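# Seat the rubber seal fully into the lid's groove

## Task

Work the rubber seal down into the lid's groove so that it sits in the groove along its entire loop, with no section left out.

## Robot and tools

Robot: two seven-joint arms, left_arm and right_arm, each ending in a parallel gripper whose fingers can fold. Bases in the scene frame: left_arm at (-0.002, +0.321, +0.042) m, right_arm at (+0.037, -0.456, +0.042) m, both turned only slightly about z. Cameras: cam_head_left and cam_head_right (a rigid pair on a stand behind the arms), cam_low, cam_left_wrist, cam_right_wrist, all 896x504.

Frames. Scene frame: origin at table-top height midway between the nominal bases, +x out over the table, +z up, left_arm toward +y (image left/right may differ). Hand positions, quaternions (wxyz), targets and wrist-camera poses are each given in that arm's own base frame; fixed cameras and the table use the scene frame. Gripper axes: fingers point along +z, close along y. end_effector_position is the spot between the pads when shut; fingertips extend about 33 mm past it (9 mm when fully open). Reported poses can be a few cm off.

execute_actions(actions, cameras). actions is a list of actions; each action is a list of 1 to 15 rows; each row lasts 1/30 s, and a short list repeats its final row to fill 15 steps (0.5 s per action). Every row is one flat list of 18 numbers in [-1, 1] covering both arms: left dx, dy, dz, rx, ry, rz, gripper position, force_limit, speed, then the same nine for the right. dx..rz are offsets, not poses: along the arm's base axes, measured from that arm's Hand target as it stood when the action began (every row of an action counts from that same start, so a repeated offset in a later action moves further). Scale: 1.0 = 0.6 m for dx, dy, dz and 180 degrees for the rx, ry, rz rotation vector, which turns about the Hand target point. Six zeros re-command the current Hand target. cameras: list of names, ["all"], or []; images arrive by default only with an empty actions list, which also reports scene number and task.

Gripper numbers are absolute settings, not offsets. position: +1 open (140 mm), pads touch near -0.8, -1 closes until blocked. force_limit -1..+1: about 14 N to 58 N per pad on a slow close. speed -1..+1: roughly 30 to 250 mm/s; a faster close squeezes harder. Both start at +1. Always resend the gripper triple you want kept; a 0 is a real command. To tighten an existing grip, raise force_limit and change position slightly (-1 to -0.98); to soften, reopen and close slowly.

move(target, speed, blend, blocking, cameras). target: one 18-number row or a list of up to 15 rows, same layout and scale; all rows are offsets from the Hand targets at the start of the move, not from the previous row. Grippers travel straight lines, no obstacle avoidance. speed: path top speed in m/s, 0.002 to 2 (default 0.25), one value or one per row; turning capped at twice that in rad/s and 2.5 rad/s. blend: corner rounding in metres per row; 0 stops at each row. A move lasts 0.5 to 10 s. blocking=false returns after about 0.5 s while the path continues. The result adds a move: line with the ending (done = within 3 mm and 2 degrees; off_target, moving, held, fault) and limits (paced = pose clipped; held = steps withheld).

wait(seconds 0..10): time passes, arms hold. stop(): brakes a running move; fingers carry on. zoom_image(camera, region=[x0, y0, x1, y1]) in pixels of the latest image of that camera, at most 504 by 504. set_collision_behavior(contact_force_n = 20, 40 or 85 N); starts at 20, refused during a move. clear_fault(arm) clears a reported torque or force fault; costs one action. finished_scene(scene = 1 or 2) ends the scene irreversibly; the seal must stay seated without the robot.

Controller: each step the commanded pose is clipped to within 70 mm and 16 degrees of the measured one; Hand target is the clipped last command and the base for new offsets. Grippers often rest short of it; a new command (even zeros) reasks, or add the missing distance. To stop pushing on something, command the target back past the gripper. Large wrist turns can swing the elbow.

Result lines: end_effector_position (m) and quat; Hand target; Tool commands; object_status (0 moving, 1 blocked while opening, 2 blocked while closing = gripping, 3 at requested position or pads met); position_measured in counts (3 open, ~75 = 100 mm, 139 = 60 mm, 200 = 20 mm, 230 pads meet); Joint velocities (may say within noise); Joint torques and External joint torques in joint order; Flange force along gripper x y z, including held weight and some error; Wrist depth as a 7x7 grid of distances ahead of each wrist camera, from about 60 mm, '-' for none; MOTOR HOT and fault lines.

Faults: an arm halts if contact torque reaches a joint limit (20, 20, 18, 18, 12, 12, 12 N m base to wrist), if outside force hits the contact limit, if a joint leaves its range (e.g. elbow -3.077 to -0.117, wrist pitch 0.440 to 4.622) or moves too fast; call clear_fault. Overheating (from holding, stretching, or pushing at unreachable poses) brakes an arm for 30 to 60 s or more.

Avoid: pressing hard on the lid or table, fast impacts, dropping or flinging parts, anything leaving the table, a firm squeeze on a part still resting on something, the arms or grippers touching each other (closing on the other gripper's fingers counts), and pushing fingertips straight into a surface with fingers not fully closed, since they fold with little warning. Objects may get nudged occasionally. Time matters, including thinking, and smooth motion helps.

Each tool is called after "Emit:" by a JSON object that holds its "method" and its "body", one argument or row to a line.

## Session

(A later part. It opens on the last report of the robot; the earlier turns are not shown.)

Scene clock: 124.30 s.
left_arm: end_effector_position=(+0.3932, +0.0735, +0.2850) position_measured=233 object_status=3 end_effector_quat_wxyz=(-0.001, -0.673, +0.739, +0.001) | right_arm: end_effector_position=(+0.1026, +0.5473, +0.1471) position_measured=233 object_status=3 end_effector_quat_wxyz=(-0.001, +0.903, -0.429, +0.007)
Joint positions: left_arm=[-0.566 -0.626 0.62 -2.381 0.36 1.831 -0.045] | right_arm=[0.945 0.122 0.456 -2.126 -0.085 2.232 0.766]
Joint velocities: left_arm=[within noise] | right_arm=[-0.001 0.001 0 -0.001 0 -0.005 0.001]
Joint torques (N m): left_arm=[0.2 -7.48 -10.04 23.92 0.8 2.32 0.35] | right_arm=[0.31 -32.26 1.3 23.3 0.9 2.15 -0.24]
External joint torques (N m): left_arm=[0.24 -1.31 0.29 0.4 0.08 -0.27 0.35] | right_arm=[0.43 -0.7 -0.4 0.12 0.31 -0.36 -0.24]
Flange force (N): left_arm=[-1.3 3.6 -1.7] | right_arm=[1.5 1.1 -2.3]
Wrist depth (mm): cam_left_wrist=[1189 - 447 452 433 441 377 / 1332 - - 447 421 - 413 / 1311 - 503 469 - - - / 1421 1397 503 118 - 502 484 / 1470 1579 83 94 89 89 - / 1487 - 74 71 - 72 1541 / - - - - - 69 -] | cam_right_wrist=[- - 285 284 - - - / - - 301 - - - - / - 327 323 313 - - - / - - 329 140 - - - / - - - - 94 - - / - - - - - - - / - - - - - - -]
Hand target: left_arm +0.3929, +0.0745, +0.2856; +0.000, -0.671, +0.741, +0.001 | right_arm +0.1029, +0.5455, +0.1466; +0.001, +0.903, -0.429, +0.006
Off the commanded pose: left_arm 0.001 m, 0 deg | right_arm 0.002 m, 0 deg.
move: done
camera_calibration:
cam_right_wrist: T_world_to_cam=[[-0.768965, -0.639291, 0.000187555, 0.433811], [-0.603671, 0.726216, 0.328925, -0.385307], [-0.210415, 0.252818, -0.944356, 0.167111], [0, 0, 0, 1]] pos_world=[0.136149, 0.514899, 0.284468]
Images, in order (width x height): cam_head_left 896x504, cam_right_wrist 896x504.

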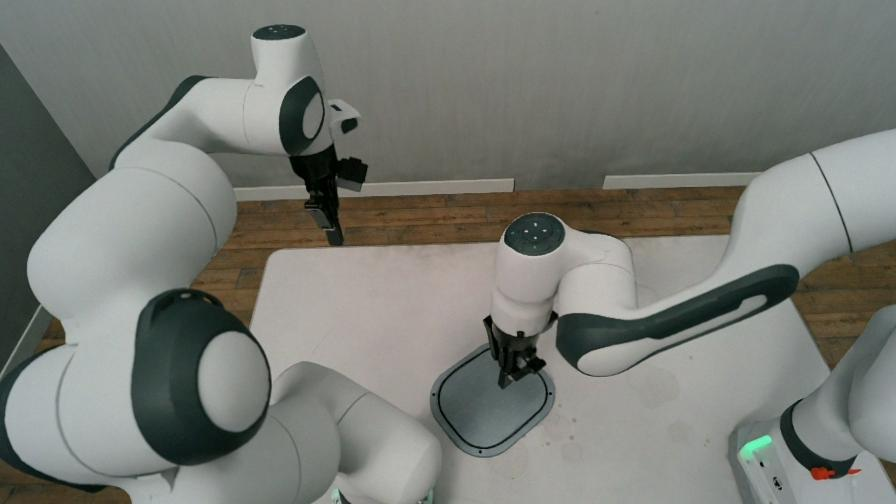

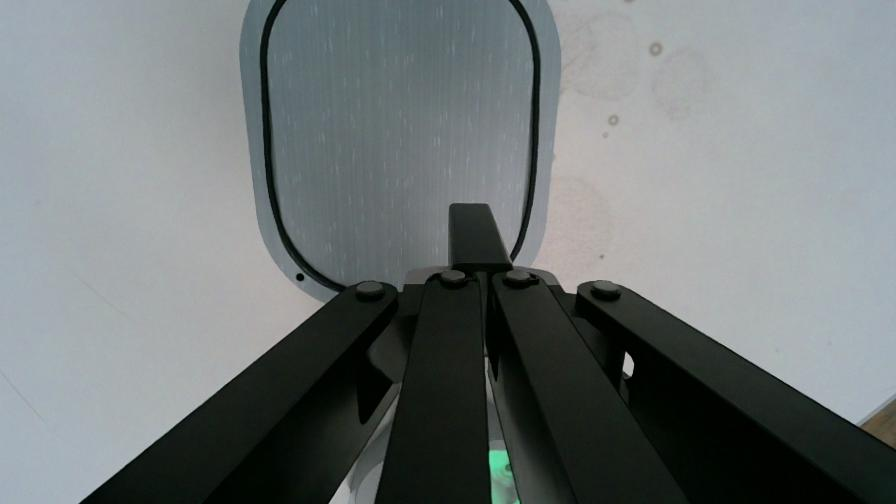

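Emit:
{"method": "move", "body": {
  "target": [0,0,0,0,0,0,-0.95,-1,0,-0.025,-0.07,0.1,0,0,0,-0.95,-1,0],
  "speed": 0.15,
  "cameras": ["cam_right_wrist"]
}}

Emit:
{"method": "zoom_image", "body": {
  "camera": "cam_right_wrist",
  "region": [150, 0, 550, 320]
}}

Scene clock: 126.07 s.
left_arm: end_effector_position=(+0.3932, +0.0735, +0.2850) position_measured=233 object_status=3 end_effector_quat_wxyz=(-0.001, -0.673, +0.739, +0.001) | right_arm: end_effector_position=(+0.0892, +0.5048, +0.2071) position_measured=233 object_status=3 end_effector_quat_wxyz=(+0.000, +0.902, -0.431, +0.007)
Joint positions: left_arm=[-0.566 -0.626 0.62 -2.381 0.36 1.831 -0.045] | right_arm=[0.939 -0.097 0.454 -2.204 0.033 2.114 0.694]
Joint velocities: left_arm=[within noise] | right_arm=[0 0 0 0 0.001 -0.001 -0.006]
Joint torques (N m): left_arm=[0.18 -7.44 -9.99 23.88 0.81 2.31 0.32] | right_arm=[0.98 -25.94 -2.02 24.19 0.93 2.25 -0.21]
External joint torques (N m): left_arm=[0.1 -1.18 0.19 0.31 0.09 -0.28 0.32] | right_arm=[1.02 -0.79 -0.58 0.12 0.3 -0.26 -0.21]
Flange force (N): left_arm=[-0.9 3.3 -1.6] | right_arm=[2.1 2.3 -2.1]
Wrist depth (mm): cam_left_wrist=[1195 - - - 431 - 398 / 1318 1305 - - 447 - - / 1318 1429 - - 474 482 - / 1390 - - 118 - 505 - / 1513 1470 83 94 89 84 - / 1429 - 74 71 - 72 1541 / - - - - - 69 -] | cam_right_wrist=[- - - - 337 336 344 / - - - - - - - / - - - 372 - - 376 / - - - 115 - - - / - - - - 94 - 426 / - - - - - - - / - - - - - - -]
Hand target: left_arm +0.3929, +0.0745, +0.2856; +0.000, -0.671, +0.741, +0.001 | right_arm +0.0879, +0.5035, +0.2066; +0.001, +0.903, -0.429, +0.006
Off the commanded pose: left_arm 0.001 m, 0 deg | right_arm 0.002 m, 0 deg.
move: done
camera_calibration:
cam_right_wrist: T_world_to_cam=[[-0.771858, -0.635795, 0.000446891, 0.394664], [-0.600499, 0.729238, 0.328045, -0.383905], [-0.208896, 0.252936, -0.944662, 0.231514], [0, 0, 0, 1]] pos_world=[0.122453, 0.472325, 0.344465]
Images, in order (width x height): cam_right_wrist 896x504.

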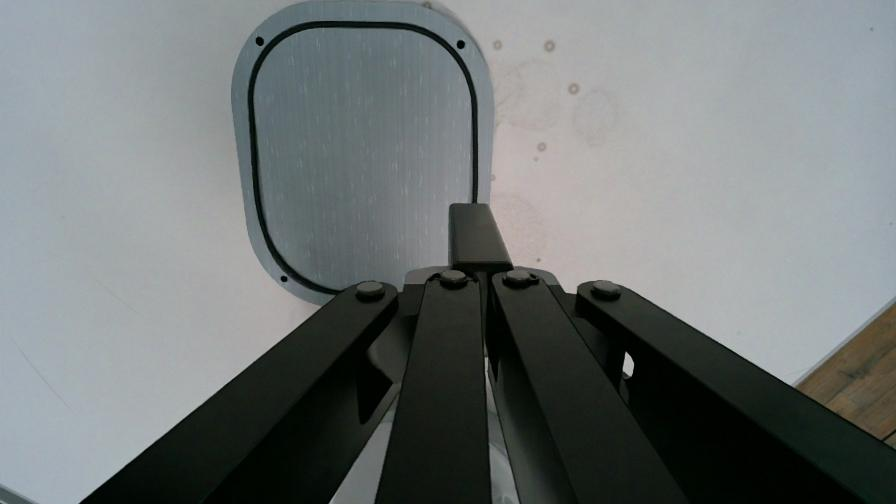

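Scaled by 1.260 from the camera's 896x504 image, which has a finer 1280x720 frame.

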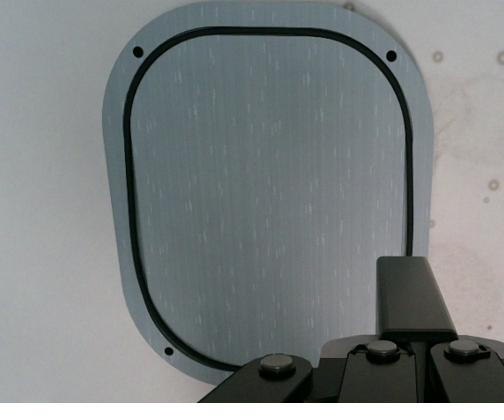

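Emit:
{"method": "move", "body": {
  "target": [
    [0,0,0,0,0,0,-0.95,-1,0,-0.0408,0.0405,-0.3343,0,0,0,-0.95,-1,0],
    [0,0,0,0,0,0,-0.95,-1,0,-0.0408,0.0405,-0.3553,0,0,0,-0.95,-1,0],
    [0,0,0,0,0,0,-0.95,-1,0,-0.0408,0.0405,-0.3343,0,0,0,-0.95,-1,0],
    [0,0,0,0,0,0,-0.95,-1,0,-0.0172,0.0103,-0.3343,0,0,0,-0.95,-1,0],
    [0,0,0,0,0,0,-0.95,-1,0,-0.0172,0.0103,-0.3553,0,0,0,-0.95,-1,0],
    [0,0,0,0,0,0,-0.95,-1,0,-0.0172,0.0103,-0.3343,0,0,0,-0.95,-1,0],
    [0,0,0,0,0,0,-0.95,-1,0,0.0065,-0.0198,-0.3343,0,0,0,-0.95,-1,0],
    [0,0,0,0,0,0,-0.95,-1,0,0.0065,-0.0198,-0.3553,0,0,0,-0.95,-1,0],
    [0,0,0,0,0,0,-0.95,-1,0,0.0065,-0.0198,-0.3343,0,0,0,-0.95,-1,0],
    [0,0,0,0,0,0,-0.95,-1,0,0.029,-0.0487,-0.3343,0,0,0,-0.95,-1,0],
    [0,0,0,0,0,0,-0.95,-1,0,0.029,-0.0487,-0.3553,0,0,0,-0.95,-1,0]
  ],
  "speed": [0.15,0.03,0.05,0.05,0.03,0.05,0.05,0.03,0.05,0.05,0.03],
  "blend": [0,0,0.003,0.003,0,0.003,0.003,0,0.003,0.003,0],
  "cameras": ["cam_right_wrist"]
}}

Scene clock: 135.50 s.
left_arm: end_effector_position=(+0.3932, +0.0735, +0.2850) position_measured=233 object_status=3 end_effector_quat_wxyz=(-0.001, -0.673, +0.739, +0.001) | right_arm: end_effector_position=(+0.1069, +0.4753, -0.0020) position_measured=233 object_status=3 end_effector_quat_wxyz=(+0.000, +0.903, -0.429, +0.008)
Joint positions: left_arm=[-0.566 -0.626 0.62 -2.381 0.36 1.831 -0.045] | right_arm=[0.936 0.253 0.393 -2.434 -0.239 2.653 0.847]
Joint torques (N m): left_arm=[0.22 -7.51 -10.05 23.92 0.82 2.31 0.35] | right_arm=[1.7 -25.04 1.51 16.03 -0.08 3.67 0.12]
External joint torques (N m): left_arm=[0.16 -1.26 0.19 0.33 0.09 -0.28 0.35] | right_arm=[1.66 5.78 -1.59 -1.29 -0.44 1.19 0.12]
Flange force (N): left_arm=[-1.0 3.6 -1.7] | right_arm=[-7.8 -5.5 22.9]
Wrist depth (mm): cam_left_wrist=[1195 - 432 - - 421 395 / 1292 1224 454 - - - 428 / 1375 1332 - - 485 - - / 1397 1397 - 118 496 - - / 1478 1541 82 94 89 84 - / 1559 - 74 71 - 72 1569 / - - - - - 69 -] | cam_right_wrist=[- 150 151 - 159 159 158 / 159 160 158 158 - - - / 169 168 167 166 - - - / 175 178 177 140 - - - / 191 187 - - 94 194 - / - - - - - - - / - - - - - - -]
Hand target: left_arm +0.3929, +0.0745, +0.2856; +0.000, -0.671, +0.741, +0.001 | right_arm +0.1053, +0.4743, -0.0065; +0.001, +0.903, -0.429, +0.006
Off the commanded pose: left_arm 0.001 m, 0 deg | right_arm 0.005 m, 0 deg.
move: off_target (right_arm)
camera_calibration:
cam_right_wrist: T_world_to_cam=[[-0.769893, -0.638172, 0.0010024, 0.390701], [-0.602871, 0.727819, 0.326843, -0.282203], [-0.209312, 0.25103, -0.945078, 0.0462571], [0, 0, 0, 1]] pos_world=[0.140348, 0.443115, 0.135561]
Images, in order (width x height): cam_right_wrist 896x504.

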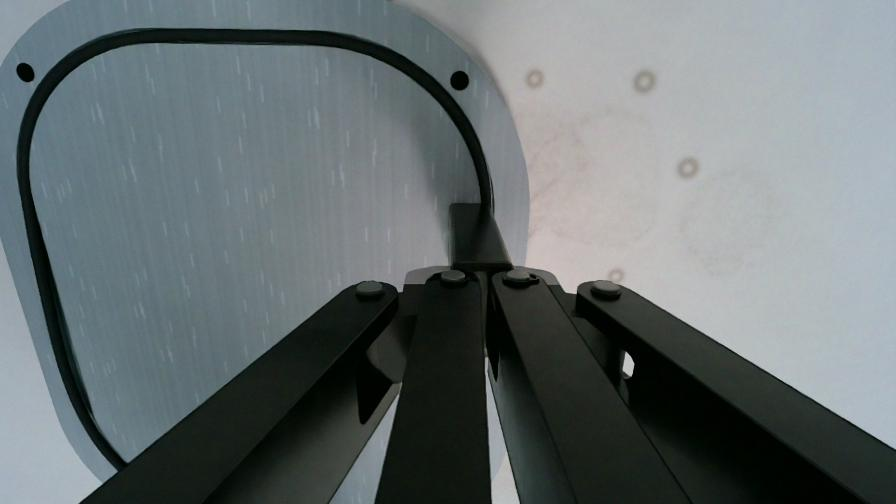

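Emit:
{"method": "move", "body": {
  "target": [
    [0,0,0,0,0,0,-0.95,-1,0,0,0,0.018,0,0,0,-0.95,-1,0],
    [0,0,0,0,0,0,-0.95,-1,0,-0.0097,0.003,0.018,0,0,0,-0.95,-1,0],
    [0,0,0,0,0,0,-0.95,-1,0,-0.0097,0.003,0,0,0,0,-0.95,-1,0],
    [0,0,0,0,0,0,-0.95,-1,0,-0.0097,0.003,0.018,0,0,0,-0.95,-1,0],
    [0,0,0,0,0,0,-0.95,-1,0,-0.0322,0.0318,0.018,0,0,0,-0.95,-1,0],
    [0,0,0,0,0,0,-0.95,-1,0,-0.0322,0.0318,0,0,0,0,-0.95,-1,0],
    [0,0,0,0,0,0,-0.95,-1,0,-0.0322,0.0318,0.018,0,0,0,-0.95,-1,0],
    [0,0,0,0,0,0,-0.95,-1,0,-0.0558,0.062,0.018,0,0,0,-0.95,-1,0],
    [0,0,0,0,0,0,-0.95,-1,0,-0.0558,0.062,0,0,0,0,-0.95,-1,0],
    [0,0,0,0,0,0,-0.95,-1,0,-0.0558,0.062,0.018,0,0,0,-0.95,-1,0],
    [0,0,0,0,0,0,-0.95,-1,0,-0.0795,0.0922,0.018,0,0,0,-0.95,-1,0],
    [0,0,0,0,0,0,-0.95,-1,0,-0.0795,0.0922,0,0,0,0,-0.95,-1,0]
  ],
  "speed": [0.05,0.05,0.03,0.05,0.05,0.03,0.05,0.05,0.03,0.05,0.05,0.03],
  "blend": [0.003,0.003,0,0.003,0.003,0,0.003,0.003,0,0.003,0.003,0],
  "cameras": ["cam_right_wrist"]
}}

Scene clock: 141.43 s.
left_arm: end_effector_position=(+0.3932, +0.0735, +0.2850) position_measured=233 object_status=3 end_effector_quat_wxyz=(-0.001, -0.673, +0.739, +0.001) | right_arm: end_effector_position=(+0.0590, +0.5302, -0.0025) position_measured=233 object_status=3 end_effector_quat_wxyz=(+0.000, +0.904, -0.428, +0.007)
Joint positions: left_arm=[-0.566 -0.626 0.62 -2.381 0.36 1.831 -0.045] | right_arm=[1.092 0.355 0.357 -2.27 -0.258 2.585 0.962]
Joint velocities: left_arm=[within noise] | right_arm=[0 0 -0.001 -0.001 0.001 -0.001 0.006]
Joint torques (N m): left_arm=[0.19 -7.45 -10.02 23.91 0.8 2.32 0.31] | right_arm=[1.62 -30.55 3.1 17.79 0.14 3.41 0.17]
External joint torques (N m): left_arm=[0.13 -1.21 0.21 0.35 0.07 -0.28 0.31] | right_arm=[1.71 4.87 -0.96 -0.52 -0.27 0.94 0.17]
Flange force (N): left_arm=[-1.0 3.4 -1.7] | right_arm=[-8.6 -4.5 16.2]
Wrist depth (mm): cam_left_wrist=[1235 - 420 - - - 396 / 1292 1248 - 442 448 - 407 / 1346 1368 494 - - - - / 1382 1445 - 118 498 - 499 / 1629 1478 82 94 89 83 - / 1559 - 74 71 - 72 1522 / - - - - - 69 -] | cam_right_wrist=[151 151 151 151 - - - / - 161 159 158 - - - / 168 168 167 167 - - - / 178 177 176 140 - - - / 188 188 - - 94 - - / - - - - - - - / - - - - - - -]
Hand target: left_arm +0.3929, +0.0745, +0.2856; +0.000, -0.671, +0.741, +0.001 | right_arm +0.0576, +0.5296, -0.0065; +0.001, +0.903, -0.429, +0.006
Off the commanded pose: left_arm 0.001 m, 0 deg | right_arm 0.004 m, 0 deg.
move: off_target (right_arm)
camera_calibration:
cam_right_wrist: T_world_to_cam=[[-0.767674, -0.640836, 0.00224654, 0.390098], [-0.604857, 0.725724, 0.32783, -0.349595], [-0.211716, 0.250308, -0.944734, 0.0223744], [0, 0, 0, 1]] pos_world=[0.0927504, 0.498098, 0.134869]
Images, in order (width x height): cam_right_wrist 896x504.

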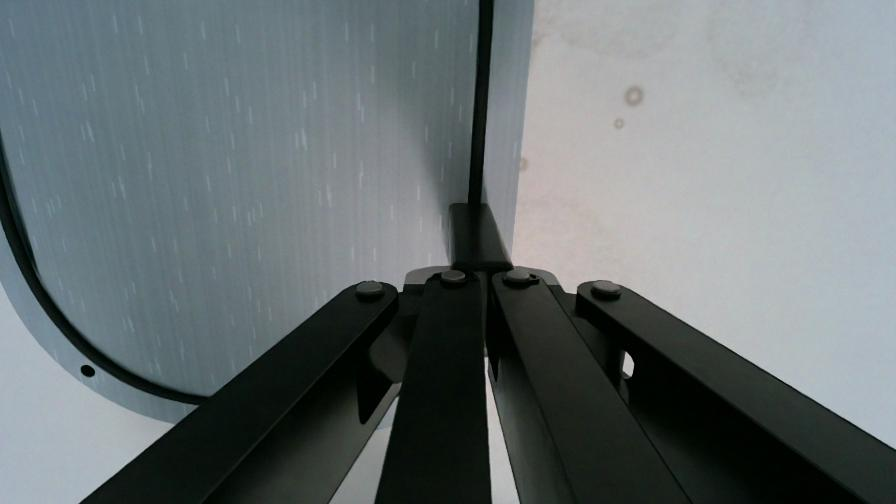

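Emit:
{"method": "move", "body": {
  "target": [
    [0,0,0,0,0,0,-0.95,-1,0,0,0,0.03,0,0,0,-0.95,-1,0],
    [0,0,0,0,0,0,-0.95,-1,0,0.1108,-0.1237,0.018,0,0,0,-0.95,-1,0],
    [0,0,0,0,0,0,-0.95,-1,0,0.1108,-0.1237,0,0,0,0,-0.95,-1,0],
    [0,0,0,0,0,0,-0.95,-1,0,0.1108,-0.1237,0.018,0,0,0,-0.95,-1,0],
    [0,0,0,0,0,0,-0.95,-1,0,0.1612,-0.1367,0.018,0,0,0,-0.95,-1,0],
    [0,0,0,0,0,0,-0.95,-1,0,0.1612,-0.1367,0,0,0,0,-0.95,-1,0],
    [0,0,0,0,0,0,-0.95,-1,0,0.1612,-0.1367,0.018,0,0,0,-0.95,-1,0],
    [0,0,0,0,0,0,-0.95,-1,0,0.2065,-0.1293,0.018,0,0,0,-0.95,-1,0],
    [0,0,0,0,0,0,-0.95,-1,0,0.2065,-0.1293,0,0,0,0,-0.95,-1,0]
  ],
  "speed": [0.05,0.1,0.03,0.05,0.05,0.03,0.05,0.05,0.03],
  "blend": [0.003,0,0,0.003,0.003,0,0.003,0.003,0],
  "cameras": ["cam_right_wrist"]
}}

Scene clock: 147.53 s.
left_arm: end_effector_position=(+0.3932, +0.0735, +0.2850) position_measured=233 object_status=3 end_effector_quat_wxyz=(-0.001, -0.673, +0.739, +0.001) | right_arm: end_effector_position=(+0.1831, +0.4531, -0.0020) position_measured=233 object_status=3 end_effector_quat_wxyz=(-0.001, +0.903, -0.430, +0.008)
Joint positions: left_arm=[-0.566 -0.626 0.62 -2.381 0.36 1.831 -0.045] | right_arm=[0.787 0.253 0.38 -2.434 -0.234 2.659 0.683]
Joint torques (N m): left_arm=[0.21 -7.44 -10.09 23.95 0.82 2.32 0.3] | right_arm=[1.39 -26.2 1.5 16.74 -0.07 3.26 0.08]
External joint torques (N m): left_arm=[0.15 -1.27 0.1 0.43 0.09 -0.27 0.3] | right_arm=[1.53 4.99 -1.35 -0.74 -0.44 0.73 0.08]
Flange force (N): left_arm=[-0.9 3.5 -1.9] | right_arm=[-6.7 -7.1 19.2]
Wrist depth (mm): cam_left_wrist=[1218 - 428 405 452 426 415 / 1272 1201 - - - - 421 / 1360 1368 - 507 - - 477 / 1413 1390 - 118 - - - / 1453 1413 82 94 89 84 - / 1531 - 74 71 - 72 1629 / - - - - - 69 -] | cam_right_wrist=[- 165 - - - 158 158 / - 168 - - - - - / 181 - 169 - - - - / - 180 174 172 - - - / - 185 - - 94 - - / - - - - - - - / - - - - - - -]
Hand target: left_arm +0.3929, +0.0745, +0.2856; +0.000, -0.671, +0.741, +0.001 | right_arm +0.1815, +0.4520, -0.0065; +0.001, +0.903, -0.429, +0.006
Off the commanded pose: left_arm 0.001 m, 0 deg | right_arm 0.005 m, 0 deg.
move: off_target (right_arm)
camera_calibration:
cam_right_wrist: T_world_to_cam=[[-0.770698, -0.637201, -0.000201954, 0.434923], [-0.602053, 0.728082, 0.327764, -0.220369], [-0.208704, 0.252728, -0.94476, 0.0667309], [0, 0, 0, 1]] pos_world=[0.216448, 0.420715, 0.135361]
Images, in order (width x height): cam_right_wrist 896x504.

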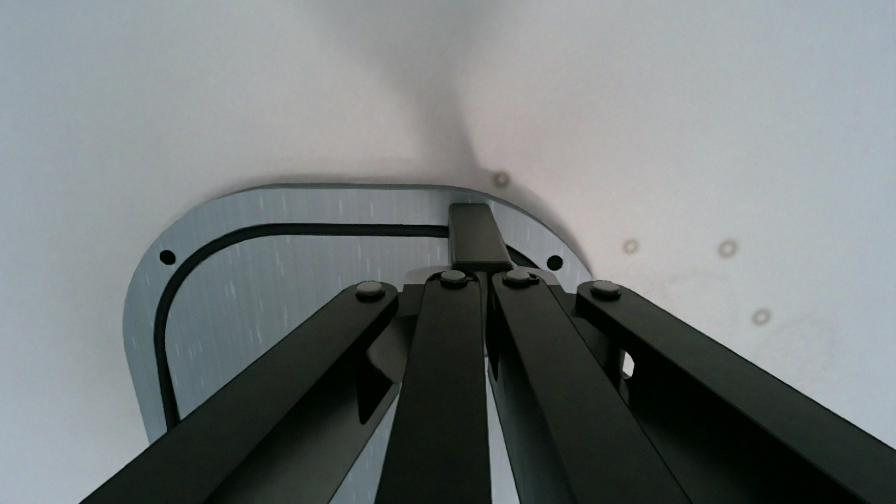

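Emit:
{"method": "move", "body": {
  "target": [
    [0,0,0,0,0,0,-0.95,-1,0,0,0,0.018,0,0,0,-0.95,-1,0],
    [0,0,0,0,0,0,-0.95,-1,0,0.0238,0.01,0.018,0,0,0,-0.95,-1,0],
    [0,0,0,0,0,0,-0.95,-1,0,0.0238,0.01,-0.0012,0,0,0,-0.95,-1,0],
    [0,0,0,0,0,0,-0.95,-1,0,0.0238,0.01,0.018,0,0,0,-0.95,-1,0],
    [0,0,0,0,0,0,-0.95,-1,0,0.0423,0.0245,0.018,0,0,0,-0.95,-1,0],
    [0,0,0,0,0,0,-0.95,-1,0,0.0423,0.0245,-0.0012,0,0,0,-0.95,-1,0],
    [0,0,0,0,0,0,-0.95,-1,0,0.0423,0.0245,0.018,0,0,0,-0.95,-1,0],
    [0,0,0,0,0,0,-0.95,-1,0,0.0607,0.0388,0.018,0,0,0,-0.95,-1,0],
    [0,0,0,0,0,0,-0.95,-1,0,0.0607,0.0388,-0.0012,0,0,0,-0.95,-1,0],
    [0,0,0,0,0,0,-0.95,-1,0,0.0607,0.0388,0.018,0,0,0,-0.95,-1,0],
    [0,0,0,0,0,0,-0.95,-1,0,0.079,0.0532,0.018,0,0,0,-0.95,-1,0],
    [0,0,0,0,0,0,-0.95,-1,0,0.079,0.0532,-0.0012,0,0,0,-0.95,-1,0]
  ],
  "speed": [0.05,0.05,0.03,0.05,0.05,0.03,0.05,0.05,0.03,0.05,0.05,0.03],
  "blend": [0.003,0.003,0,0.003,0.003,0,0.003,0.003,0,0.003,0.003,0],
  "cameras": ["cam_right_wrist"]
}}

Scene clock: 152.97 s.
left_arm: end_effector_position=(+0.3932, +0.0735, +0.2850) position_measured=233 object_status=3 end_effector_quat_wxyz=(-0.001, -0.673, +0.739, +0.001) | right_arm: end_effector_position=(+0.2292, +0.4859, -0.0026) position_measured=233 object_status=3 end_effector_quat_wxyz=(-0.001, +0.904, -0.428, +0.007)
Joint positions: left_arm=[-0.566 -0.626 0.62 -2.381 0.36 1.831 -0.045] | right_arm=[0.764 0.36 0.354 -2.265 -0.262 2.591 0.636]
Joint velocities: left_arm=[within noise] | right_arm=[0.003 0 -0.002 0.001 -0.002 0.005 0]
Joint torques (N m): left_arm=[0.23 -7.51 -10.14 23.89 0.81 2.31 0.32] | right_arm=[0.97 -31.51 2.21 17.76 -0.08 2.89 0.15]
External joint torques (N m): left_arm=[0.24 -1.37 0.14 0.38 0.08 -0.28 0.32] | right_arm=[0.99 3.95 -1.94 -0.43 -0.49 0.4 0.15]
Flange force (N): left_arm=[-0.9 4.1 -1.8] | right_arm=[-5.0 -6.7 13.9]
Wrist depth (mm): cam_left_wrist=[1224 - - - - 423 394 / 1248 1292 - - - - - / 1332 1390 - - - - - / 1353 1353 - 113 - - - / 1437 1513 82 94 89 84 - / 1405 - 74 71 - 72 1608 / - - - - - 69 -] | cam_right_wrist=[- - - - 164 - - / - - - 171 - 165 - / - 180 - 175 - - - / - 188 176 140 175 - - / - - - - 94 - - / - - - - - - - / - - - - - - -]
Hand target: left_arm +0.3929, +0.0745, +0.2856; +0.000, -0.671, +0.741, +0.001 | right_arm +0.2289, +0.4840, -0.0073; +0.001, +0.903, -0.429, +0.006
Off the commanded pose: left_arm 0.001 m, 0 deg | right_arm 0.005 m, 0 deg.
move: off_target (right_arm)
camera_calibration:
cam_right_wrist: T_world_to_cam=[[-0.768365, -0.640012, -0.0000784048, 0.492087], [-0.604293, 0.725443, 0.329489, -0.214405], [-0.21082, 0.253215, -0.944159, 0.0678768], [0, 0, 0, 1]] pos_world=[0.262849, 0.453292, 0.134769]
Images, in order (width x height): cam_right_wrist 896x504.

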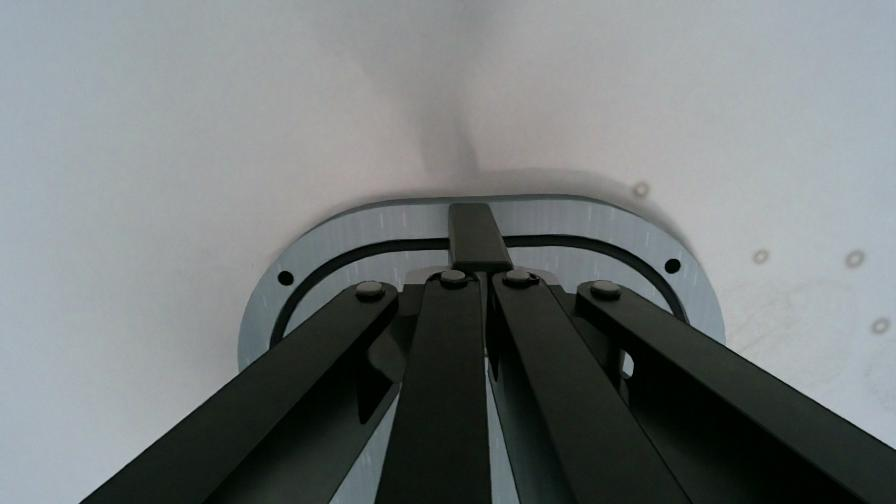

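Emit:
{"method": "move", "body": {
  "target": [
    [0,0,0,0,0,0,-0.95,-1,0,0,0,0.05,0,0,0,-0.95,-1,0],
    [0,0,0,0,0,0,-0.95,-1,0,-0.23,0.027,0.345,0,0,0,-0.95,-1,0]
  ],
  "speed": [0.06,0.25],
  "blend": [0.01,0],
  "cameras": ["cam_right_wrist","cam_head_left","cam_head_right"]
}}

Emit:
{"method": "zoom_image", "body": {
  "camera": "cam_head_left",
  "region": [420, 325, 570, 465]
}}

Emit:
{"method": "zoom_image", "body": {
  "camera": "cam_right_wrist",
  "region": [200, 0, 704, 504]
}}

Scene clock: 156.77 s.
left_arm: end_effector_position=(+0.3932, +0.0735, +0.2850) position_measured=233 object_status=3 end_effector_quat_wxyz=(-0.001, -0.673, +0.739, +0.001) | right_arm: end_effector_position=(+0.0911, +0.5007, +0.1998) position_measured=233 object_status=3 end_effector_quat_wxyz=(+0.000, +0.905, -0.424, +0.008)
Joint positions: left_arm=[-0.566 -0.626 0.62 -2.381 0.36 1.831 -0.045] | right_arm=[0.835 -0.106 0.552 -2.227 0.047 2.133 0.665]
Joint velocities: left_arm=[within noise] | right_arm=[0.001 0 -0.001 0 0.001 -0.004 0.007]
Joint torques (N m): left_arm=[0.19 -7.51 -10.08 23.94 0.82 2.31 0.31] | right_arm=[0.86 -23.52 -2.61 24.43 0.95 2.25 0.32]
External joint torques (N m): left_arm=[0.2 -1.31 0.19 0.39 0.1 -0.28 0.31] | right_arm=[0.94 -0.21 -0.74 0.43 0.33 -0.28 0.32]
Flange force (N): left_arm=[-1.0 3.7 -1.8] | right_arm=[-0.6 0.4 -1.9]
Wrist depth (mm): cam_left_wrist=[1206 - - 426 - 433 388 / 1285 458 - 448 - - - / 1332 1325 - 468 - - 474 / - 1382 - 118 486 - 487 / 1461 1504 82 94 89 84 - / 1569 - 74 71 - 72 1550 / - - - - - 69 -] | cam_right_wrist=[- - 329 328 - - 339 / - - 340 344 - - - / - - - - - - - / - - - 115 - - - / - - - - 94 417 - / - - - - - - 1392 / - - - - - - -]
Hand target: left_arm +0.3929, +0.0745, +0.2856; +0.000, -0.671, +0.741, +0.001 | right_arm +0.0909, +0.5002, +0.1997; +0.001, +0.903, -0.429, +0.006
Off the commanded pose: left_arm 0.001 m, 0 deg | right_arm 0.001 m, 1 deg.
move: done
camera_calibration:
cam_right_wrist: T_world_to_cam=[[-0.76299, -0.64641, 0.000439013, 0.398111], [-0.610777, 0.721153, 0.326939, -0.372065], [-0.211653, 0.249183, -0.945045, 0.22834], [0, 0, 0, 1]] pos_world=[0.124834, 0.46876, 0.33726]
Images, in order (width x height): cam_head_left 896x504, cam_head_right 896x504, cam_right_wrist 896x504.

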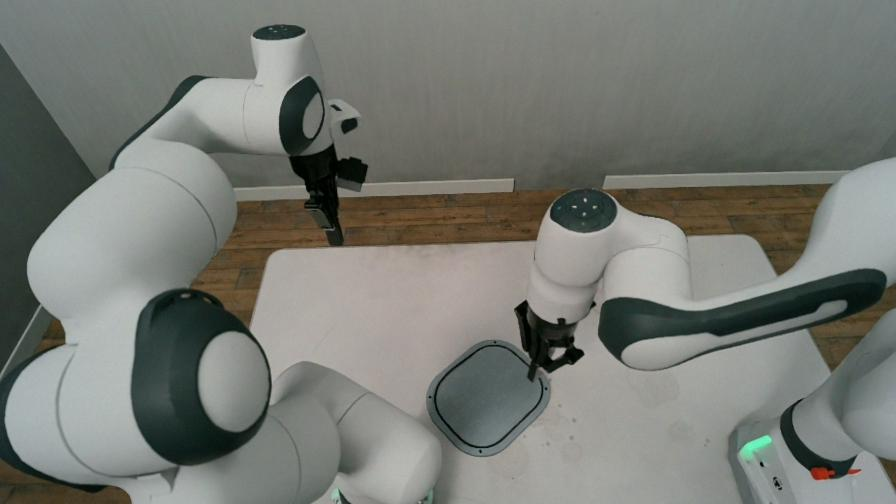

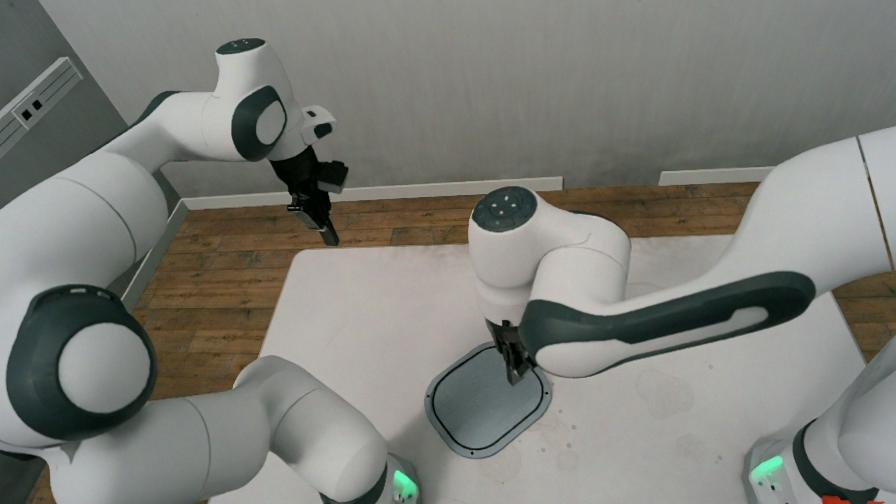

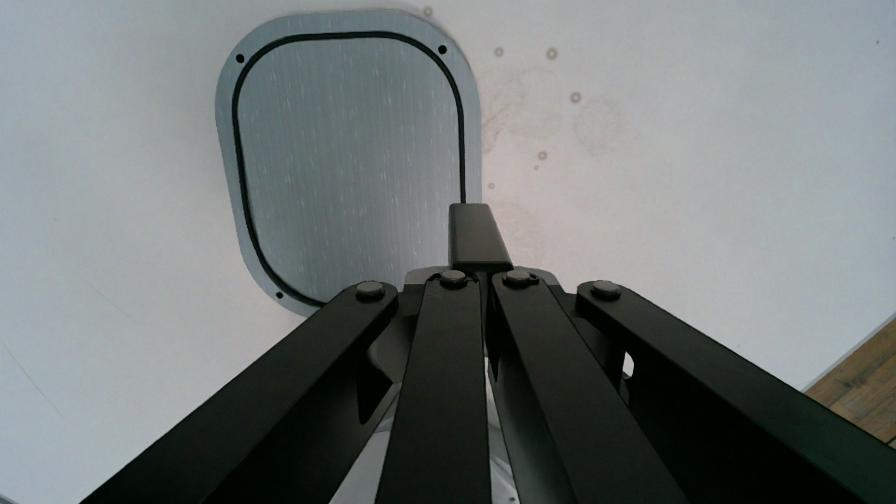

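Scaled by 3.360 from the camera's 896x504 image, which has a finer 1280x720 frame.

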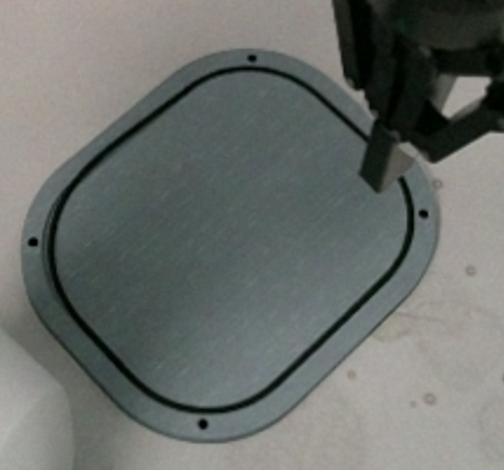

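Scaled by 1.000.

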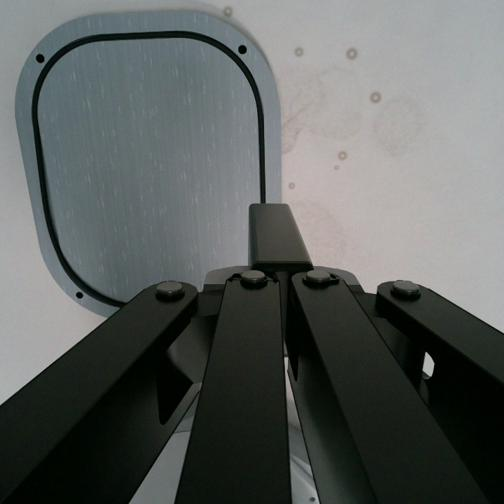

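Emit:
{"method": "zoom_image", "body": {
  "camera": "cam_right_wrist",
  "region": [210, 150, 350, 320]
}}

Emit:
{"method": "zoom_image", "body": {
  "camera": "cam_right_wrist",
  "region": [210, 0, 350, 160]
}}

Emit:
{"method": "zoom_image", "body": {
  "camera": "cam_head_left",
  "region": [420, 340, 500, 460]
}}

Emit:
{"method": "zoom_image", "body": {
  "camera": "cam_right_wrist",
  "region": [340, 0, 500, 210]
}}

Scaled by 2.965 from the camera's 896x504 image, which has a finer 1280x720 frame.

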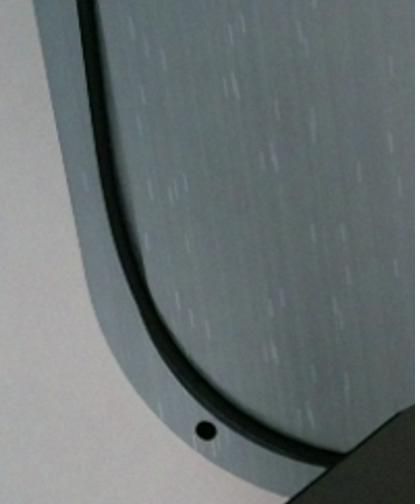

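Scaled by 3.150 from the camera's 896x504 image, which has a finer 1280x720 frame.

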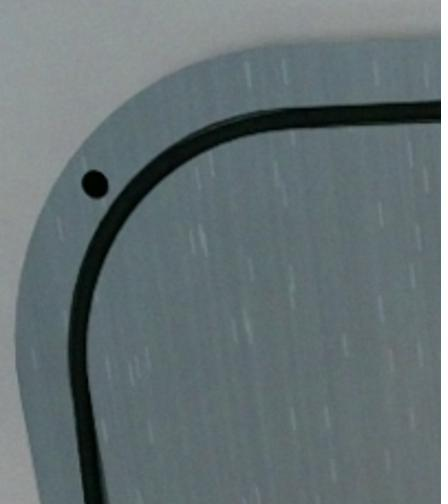

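Scaled by 4.200 from the camera's 896x504 image, which has a finer 1280x720 frame.

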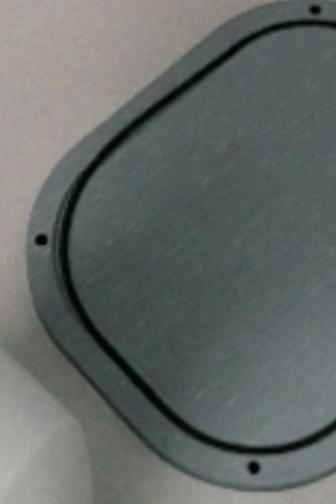

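Scaled by 2.400 from the camera's 896x504 image, which has a finer 1280x720 frame.

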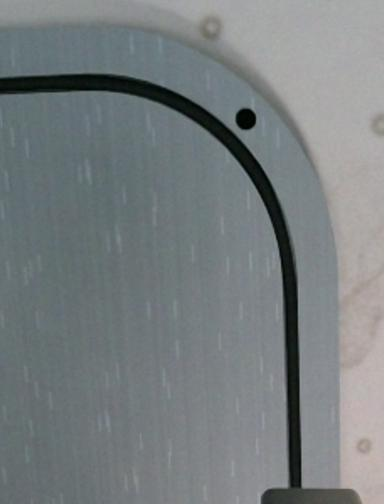

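Emit:
{"method": "move", "body": {
  "target": [
    [0,0,0,0,0,0,-0.95,-1,0,0.2537,-0.0023,-0.3,0,0,0,-0.95,-1,0],
    [0,0,0,0,0,0,-0.95,-1,0,0.2537,-0.0023,-0.3453,0,0,0,-0.95,-1,0],
    [0,0,0,0,0,0,-0.95,-1,0,0.2537,-0.0023,-0.316,0,0,0,-0.95,-1,0],
    [0,0,0,0,0,0,-0.95,-1,0,0.2762,0.0257,-0.316,0,0,0,-0.95,-1,0],
    [0,0,0,0,0,0,-0.95,-1,0,0.2762,0.0257,-0.3458,0,0,0,-0.95,-1,0],
    [0,0,0,0,0,0,-0.95,-1,0,0.2762,0.0257,-0.316,0,0,0,-0.95,-1,0],
    [0,0,0,0,0,0,-0.95,-1,0,0.2912,0.069,-0.316,0,0,0,-0.95,-1,0],
    [0,0,0,0,0,0,-0.95,-1,0,0.2912,0.069,-0.3467,0,0,0,-0.95,-1,0]
  ],
  "speed": [0.25,0.03,0.05,0.05,0.03,0.05,0.05,0.03],
  "blend": [0.003,0,0.003,0.003,0,0.003,0.003,0],
  "cameras": ["cam_right_wrist"]
}}

Scene clock: 163.97 s.
left_arm: end_effector_position=(+0.3932, +0.0735, +0.2850) position_measured=233 object_status=3 end_effector_quat_wxyz=(-0.001, -0.673, +0.739, +0.001) | right_arm: end_effector_position=(+0.2665, +0.5425, -0.0035) position_measured=233 object_status=3 end_effector_quat_wxyz=(+0.000, +0.904, -0.428, +0.007)
Joint positions: left_arm=[-0.566 -0.626 0.62 -2.381 0.36 1.831 -0.045] | right_arm=[0.797 0.514 0.327 -2.007 -0.282 2.48 0.622]
Joint velocities: left_arm=[within noise] | right_arm=[0.003 0 -0.002 -0.001 -0.002 0.004 0.004]
Joint torques (N m): left_arm=[0.2 -7.48 -10.09 23.92 0.81 2.32 0.33] | right_arm=[1.38 -38.21 4.61 19.38 0.3 3.13 0.18]
External joint torques (N m): left_arm=[0.24 -1.29 0.23 0.38 0.09 -0.28 0.33] | right_arm=[1.29 3.72 -1.17 -0.44 -0.17 0.61 0.18]
Flange force (N): left_arm=[-1.1 3.7 -1.7] | right_arm=[-4.9 -5.5 10.4]
Wrist depth (mm): cam_left_wrist=[1218 1325 421 - - - 393 / 1292 - - 440 445 453 439 / 1339 - - 465 - - 457 / 1413 1421 492 113 - - - / 1487 1504 83 94 89 83 - / 1559 - 74 71 - 72 1588 / - - - - - 69 -] | cam_right_wrist=[- - - - - - - / - - - - - - - / - - - 168 169 165 168 / - - - 127 173 173 176 / - - - - 94 183 185 / - - - - - - 195 / - - - - - - -]
Hand target: left_arm +0.3929, +0.0745, +0.2856; +0.000, -0.671, +0.741, +0.001 | right_arm +0.2656, +0.5416, -0.0083; +0.001, +0.903, -0.429, +0.006
Off the commanded pose: left_arm 0.001 m, 0 deg | right_arm 0.005 m, 0 deg.
move: off_target (right_arm)
camera_calibration:
cam_right_wrist: T_world_to_cam=[[-0.767738, -0.640763, 0.00140025, 0.557303], [-0.604773, 0.725335, 0.328845, -0.232605], [-0.211727, 0.25162, -0.944383, 0.0616912], [0, 0, 0, 1]] pos_world=[0.300251, 0.510293, 0.133971]
Images, in order (width x height): cam_right_wrist 896x504.

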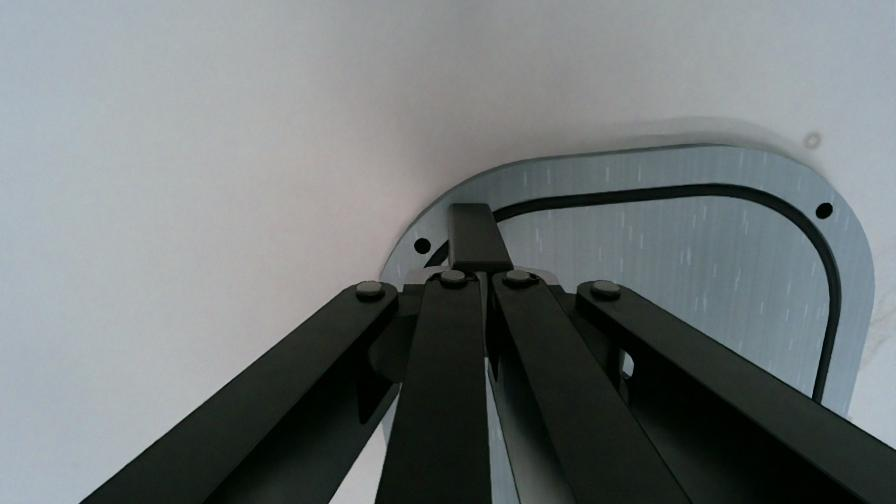

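Emit:
{"method": "move", "body": {
  "target": [
    [0,0,0,0,0,0,-0.95,-1,0,0,0,0.0305,0,0,0,-0.95,-1,0],
    [0,0,0,0,0,0,-0.95,-1,0,-0.004,0.052,0.0305,0,0,0,-0.95,-1,0],
    [0,0,0,0,0,0,-0.95,-1,0,-0.004,0.052,-0.0008,0,0,0,-0.95,-1,0],
    [0,0,0,0,0,0,-0.95,-1,0,-0.004,0.052,0.0305,0,0,0,-0.95,-1,0],
    [0,0,0,0,0,0,-0.95,-1,0,-0.0307,0.0983,0.0305,0,0,0,-0.95,-1,0],
    [0,0,0,0,0,0,-0.95,-1,0,-0.0307,0.0983,-0.0015,0,0,0,-0.95,-1,0],
    [0,0,0,0,0,0,-0.95,-1,0,-0.0307,0.0983,0.0305,0,0,0,-0.95,-1,0],
    [0,0,0,0,0,0,-0.95,-1,0,-0.0552,0.1257,0.0305,0,0,0,-0.95,-1,0],
    [0,0,0,0,0,0,-0.95,-1,0,-0.0552,0.1257,-0.0018,0,0,0,-0.95,-1,0]
  ],
  "speed": [0.05,0.05,0.03,0.05,0.05,0.03,0.05,0.05,0.03],
  "blend": [0.003,0.003,0,0.003,0.003,0,0.003,0.003,0],
  "cameras": ["cam_right_wrist"]
}}

Scene clock: 170.10 s.
left_arm: end_effector_position=(+0.3932, +0.0735, +0.2850) position_measured=233 object_status=3 end_effector_quat_wxyz=(-0.001, -0.673, +0.739, +0.001) | right_arm: end_effector_position=(+0.2327, +0.6177, -0.0043) position_measured=233 object_status=3 end_effector_quat_wxyz=(+0.001, +0.904, -0.427, +0.006)
Joint positions: left_arm=[-0.566 -0.626 0.62 -2.381 0.36 1.831 -0.045] | right_arm=[0.951 0.65 0.291 -1.765 -0.271 2.374 0.695]
Joint velocities: left_arm=[within noise] | right_arm=[0.003 0 -0.003 0.001 -0.001 0.005 0.002]
Joint torques (N m): left_arm=[0.21 -7.45 -10.05 23.92 0.81 2.3 0.33] | right_arm=[1.13 -43.62 4.83 20.95 0.42 3.33 0.19]
External joint torques (N m): left_arm=[0.14 -1.35 0.09 0.46 0.07 -0.27 0.33] | right_arm=[1.12 3.35 -1.5 0 -0.1 0.84 0.19]
Flange force (N): left_arm=[-0.9 3.7 -2.0] | right_arm=[-5.5 -6.1 8.7]
Wrist depth (mm): cam_left_wrist=[1206 - 436 - - - 395 / 1266 - - - 453 458 409 / 1579 1305 479 - - 475 470 / 1461 1413 - 113 - - - / 1513 1639 83 94 89 83 544 / 1661 - 74 71 - 72 1522 / - - - - - 69 -] | cam_right_wrist=[- - - - 150 150 149 / - 170 - 161 158 157 157 / - - - 167 167 166 165 / - - - 126 176 175 175 / - - - - 94 183 184 / - - - - - - 194 / - - - - - - -]
Hand target: left_arm +0.3929, +0.0745, +0.2856; +0.000, -0.671, +0.741, +0.001 | right_arm +0.2325, +0.6170, -0.0094; +0.001, +0.903, -0.429, +0.006
Off the commanded pose: left_arm 0.001 m, 0 deg | right_arm 0.005 m, 0 deg.
move: off_target (right_arm)
camera_calibration:
cam_right_wrist: T_world_to_cam=[[-0.767047, -0.641584, 0.00299548, 0.57978], [-0.605124, 0.724994, 0.32895, -0.306894], [-0.213221, 0.250508, -0.944343, 0.0358559], [0, 0, 0, 1]] pos_world=[0.266655, 0.585491, 0.133076]
Images, in order (width x height): cam_right_wrist 896x504.

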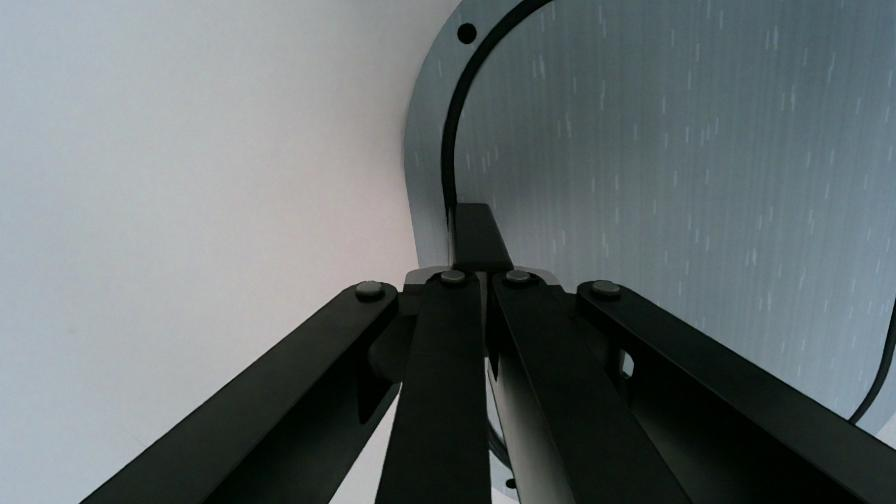

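Emit:
{"method": "move", "body": {
  "target": [
    [0,0,0,0,0,0,-0.95,-1,0,0,0,0.0305,0,0,0,-0.95,-1,0],
    [0,0,0,0,0,0,-0.95,-1,0,-0.0232,0.0307,0.0305,0,0,0,-0.95,-1,0],
    [0,0,0,0,0,0,-0.95,-1,0,-0.0232,0.0307,-0.0003,0,0,0,-0.95,-1,0],
    [0,0,0,0,0,0,-0.95,-1,0,-0.0232,0.0307,0.0305,0,0,0,-0.95,-1,0],
    [0,0,0,0,0,0,-0.95,-1,0,-0.0495,0.0587,0.0305,0,0,0,-0.95,-1,0],
    [0,0,0,0,0,0,-0.95,-1,0,-0.0495,0.0587,-0.0008,0,0,0,-0.95,-1,0],
    [0,0,0,0,0,0,-0.95,-1,0,-0.0495,0.0587,0.0305,0,0,0,-0.95,-1,0],
    [0,0,0,0,0,0,-0.95,-1,0,-0.1035,0.0983,0.0305,0,0,0,-0.95,-1,0],
    [0,0,0,0,0,0,-0.95,-1,0,-0.1035,0.0983,-0.0013,0,0,0,-0.95,-1,0]
  ],
  "speed": [0.05,0.05,0.03,0.05,0.05,0.03,0.05,0.05,0.03],
  "blend": [0.003,0.003,0,0.003,0.003,0,0.003,0.003,0],
  "cameras": ["cam_right_wrist"]
}}

Scene clock: 176.30 s.
left_arm: end_effector_position=(+0.3932, +0.0735, +0.2850) position_measured=233 object_status=3 end_effector_quat_wxyz=(-0.001, -0.673, +0.739, +0.001) | right_arm: end_effector_position=(+0.1725, +0.6776, -0.0048) position_measured=233 object_status=3 end_effector_quat_wxyz=(-0.001, +0.904, -0.428, +0.006)
Joint positions: left_arm=[-0.566 -0.626 0.62 -2.381 0.36 1.831 -0.045] | right_arm=[1.102 0.754 0.269 -1.576 -0.262 2.295 0.789]
Joint torques (N m): left_arm=[0.25 -7.45 -10.05 23.97 0.82 2.32 0.34] | right_arm=[1.73 -47.48 6.37 21.02 0.67 2.83 0.15]
External joint torques (N m): left_arm=[0.24 -1.31 0.19 0.44 0.09 -0.28 0.34] | right_arm=[1.93 3.24 0 -0.94 0.11 0.33 0.15]
Flange force (N): left_arm=[-1.1 3.6 -1.9] | right_arm=[-5.4 -2.4 6.4]
Wrist depth (mm): cam_left_wrist=[1179 - - - - - 396 / 1235 1305 - - - - 407 / 1332 1332 - - - - - / 1421 1375 - 114 - - - / 1487 1531 82 94 89 84 - / 1579 - 74 71 - 72 1541 / - - - - - 69 -] | cam_right_wrist=[- - - - 150 149 149 / - - - 158 158 157 156 / - - - 167 166 165 164 / - - - 127 174 175 174 / - - - - 94 183 184 / - - - - - - - / - - - - - - -]
Hand target: left_arm +0.3929, +0.0745, +0.2856; +0.000, -0.671, +0.741, +0.001 | right_arm +0.1704, +0.6760, -0.0101; +0.001, +0.903, -0.429, +0.006
Off the commanded pose: left_arm 0.001 m, 0 deg | right_arm 0.006 m, 0 deg.
move: off_target (right_arm)
camera_calibration:
cam_right_wrist: T_world_to_cam=[[-0.767389, -0.641182, -0.000371216, 0.571872], [-0.605285, 0.724235, 0.330324, -0.386037], [-0.211529, 0.253712, -0.943867, 0.00502405], [0, 0, 0, 1]] pos_world=[0.206249, 0.644981, 0.132472]
Images, in order (width x height): cam_right_wrist 896x504.

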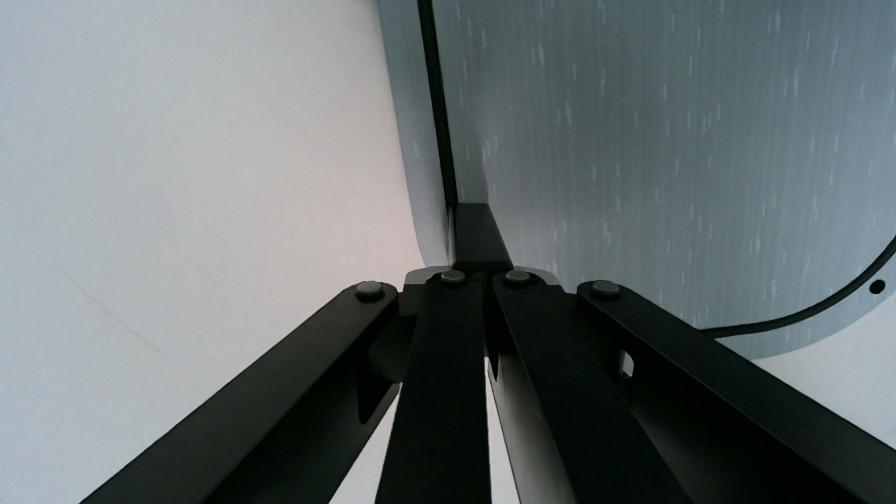

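Emit:
{"method": "move", "body": {
  "target": [
    [0,0,0,0,0,0,-0.95,-1,0,0,0,0.0305,0,0,0,-0.95,-1,0],
    [0,0,0,0,0,0,-0.95,-1,0,-0.051,0.0097,0.0305,0,0,0,-0.95,-1,0],
    [0,0,0,0,0,0,-0.95,-1,0,-0.051,0.0097,0,0,0,0,-0.95,-1,0],
    [0,0,0,0,0,0,-0.95,-1,0,-0.051,0.0097,0.0305,0,0,0,-0.95,-1,0],
    [0,0,0,0,0,0,-0.95,-1,0,-0.0957,-0.0007,0.0305,0,0,0,-0.95,-1,0],
    [0,0,0,0,0,0,-0.95,-1,0,-0.0957,-0.0007,0.0003,0,0,0,-0.95,-1,0],
    [0,0,0,0,0,0,-0.95,-1,0,-0.0957,-0.0007,0.0305,0,0,0,-0.95,-1,0],
    [0,0,0,0,0,0,-0.95,-1,0,-0.1208,-0.0155,0.0305,0,0,0,-0.95,-1,0],
    [0,0,0,0,0,0,-0.95,-1,0,-0.1208,-0.0155,0.0006,0,0,0,-0.95,-1,0]
  ],
  "speed": [0.05,0.05,0.03,0.05,0.05,0.03,0.05,0.05,0.03],
  "blend": [0.003,0.003,0,0.003,0.003,0,0.003,0.003,0],
  "cameras": ["cam_right_wrist","cam_head_left"]
}}

Emit:
{"method": "zoom_image", "body": {
  "camera": "cam_head_left",
  "region": [400, 320, 580, 480]
}}

Scene clock: 182.37 s.
left_arm: end_effector_position=(+0.3932, +0.0735, +0.2850) position_measured=233 object_status=3 end_effector_quat_wxyz=(-0.001, -0.673, +0.739, +0.001) | right_arm: end_effector_position=(+0.0987, +0.6680, -0.0044) position_measured=233 object_status=3 end_effector_quat_wxyz=(+0.000, +0.904, -0.427, +0.006)
Joint positions: left_arm=[-0.566 -0.626 0.62 -2.381 0.36 1.831 -0.045] | right_arm=[1.193 0.688 0.268 -1.692 -0.253 2.343 0.893]
Joint velocities: left_arm=[within noise] | right_arm=[0.002 0 -0.003 0 -0.002 0.003 0]
Joint torques (N m): left_arm=[0.23 -7.49 -10.03 23.93 0.8 2.31 0.34] | right_arm=[1.71 -45.48 5.94 20.96 0.48 3.13 0.16]
External joint torques (N m): left_arm=[0.26 -1.45 0.2 0.56 0.08 -0.26 0.34] | right_arm=[1.65 3.3 -0.28 -0.54 -0.06 0.63 0.16]
Flange force (N): left_arm=[-1.2 3.8 -2.2] | right_arm=[-6.0 -2.8 7.4]
Wrist depth (mm): cam_left_wrist=[1195 1360 431 - 426 - 371 / 1325 - - 452 421 449 - / 1453 1360 - - - - - / 1487 1421 - 113 490 498 498 / - - 82 94 88 84 - / 1513 - 74 71 - 72 1579 / - - - - - 69 -] | cam_right_wrist=[- 151 151 151 152 150 149 / - 170 158 159 158 157 158 / - - 167 166 168 165 - / - - - 140 173 - - / - 203 - - 94 - - / - - - - - - - / - - - - - - -]
Hand target: left_arm +0.3929, +0.0745, +0.2856; +0.000, -0.671, +0.741, +0.001 | right_arm +0.0979, +0.6667, -0.0098; +0.001, +0.903, -0.429, +0.006
Off the commanded pose: left_arm 0.001 m, 0 deg | right_arm 0.006 m, 0 deg.
move: off_target (right_arm)
camera_calibration:
cam_right_wrist: T_world_to_cam=[[-0.766897, -0.641768, 0.00202008, 0.509425], [-0.605349, 0.724416, 0.329809, -0.424022], [-0.213124, 0.251706, -0.944046, -0.00629231], [0, 0, 0, 1]] pos_world=[0.132654, 0.635685, 0.132877]
Images, in order (width x height): cam_head_left 896x504, cam_right_wrist 896x504.

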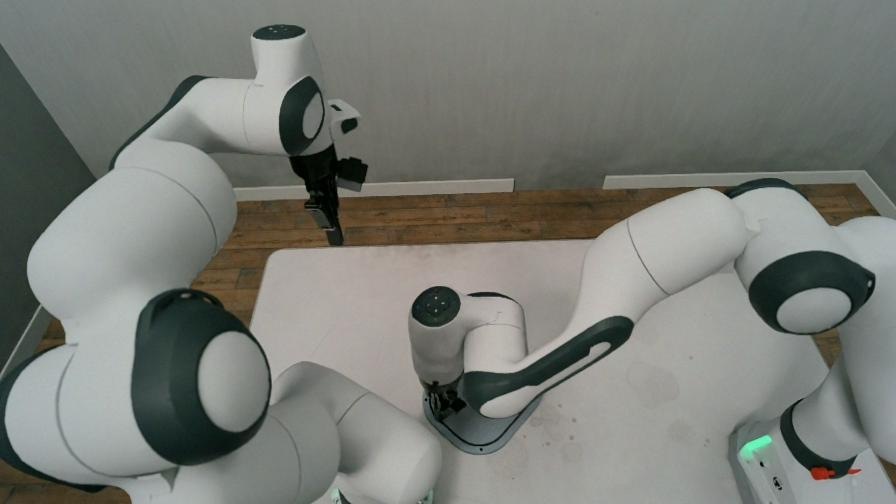

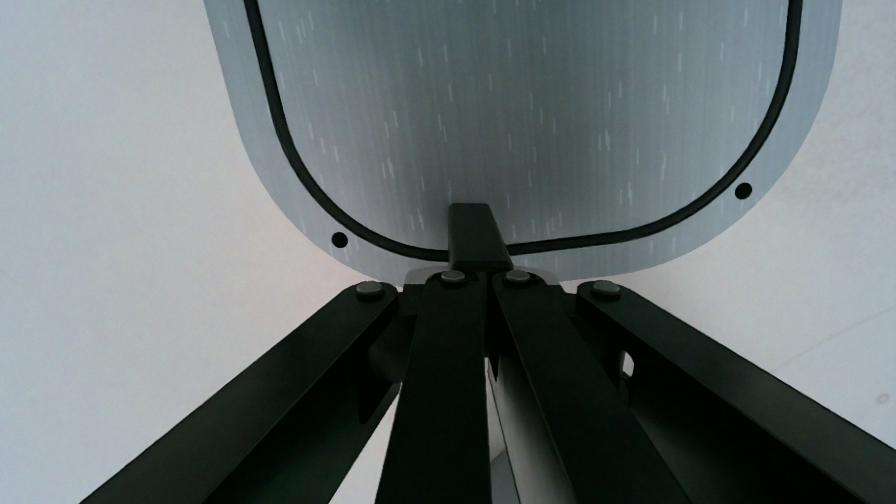

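Scaled by 2.800 from the camera's 896x504 image, which has a finer 1280x720 frame.

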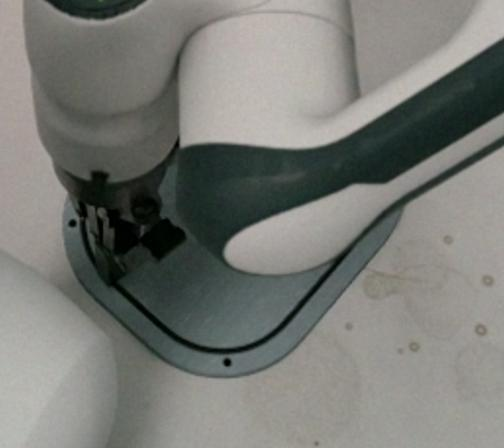

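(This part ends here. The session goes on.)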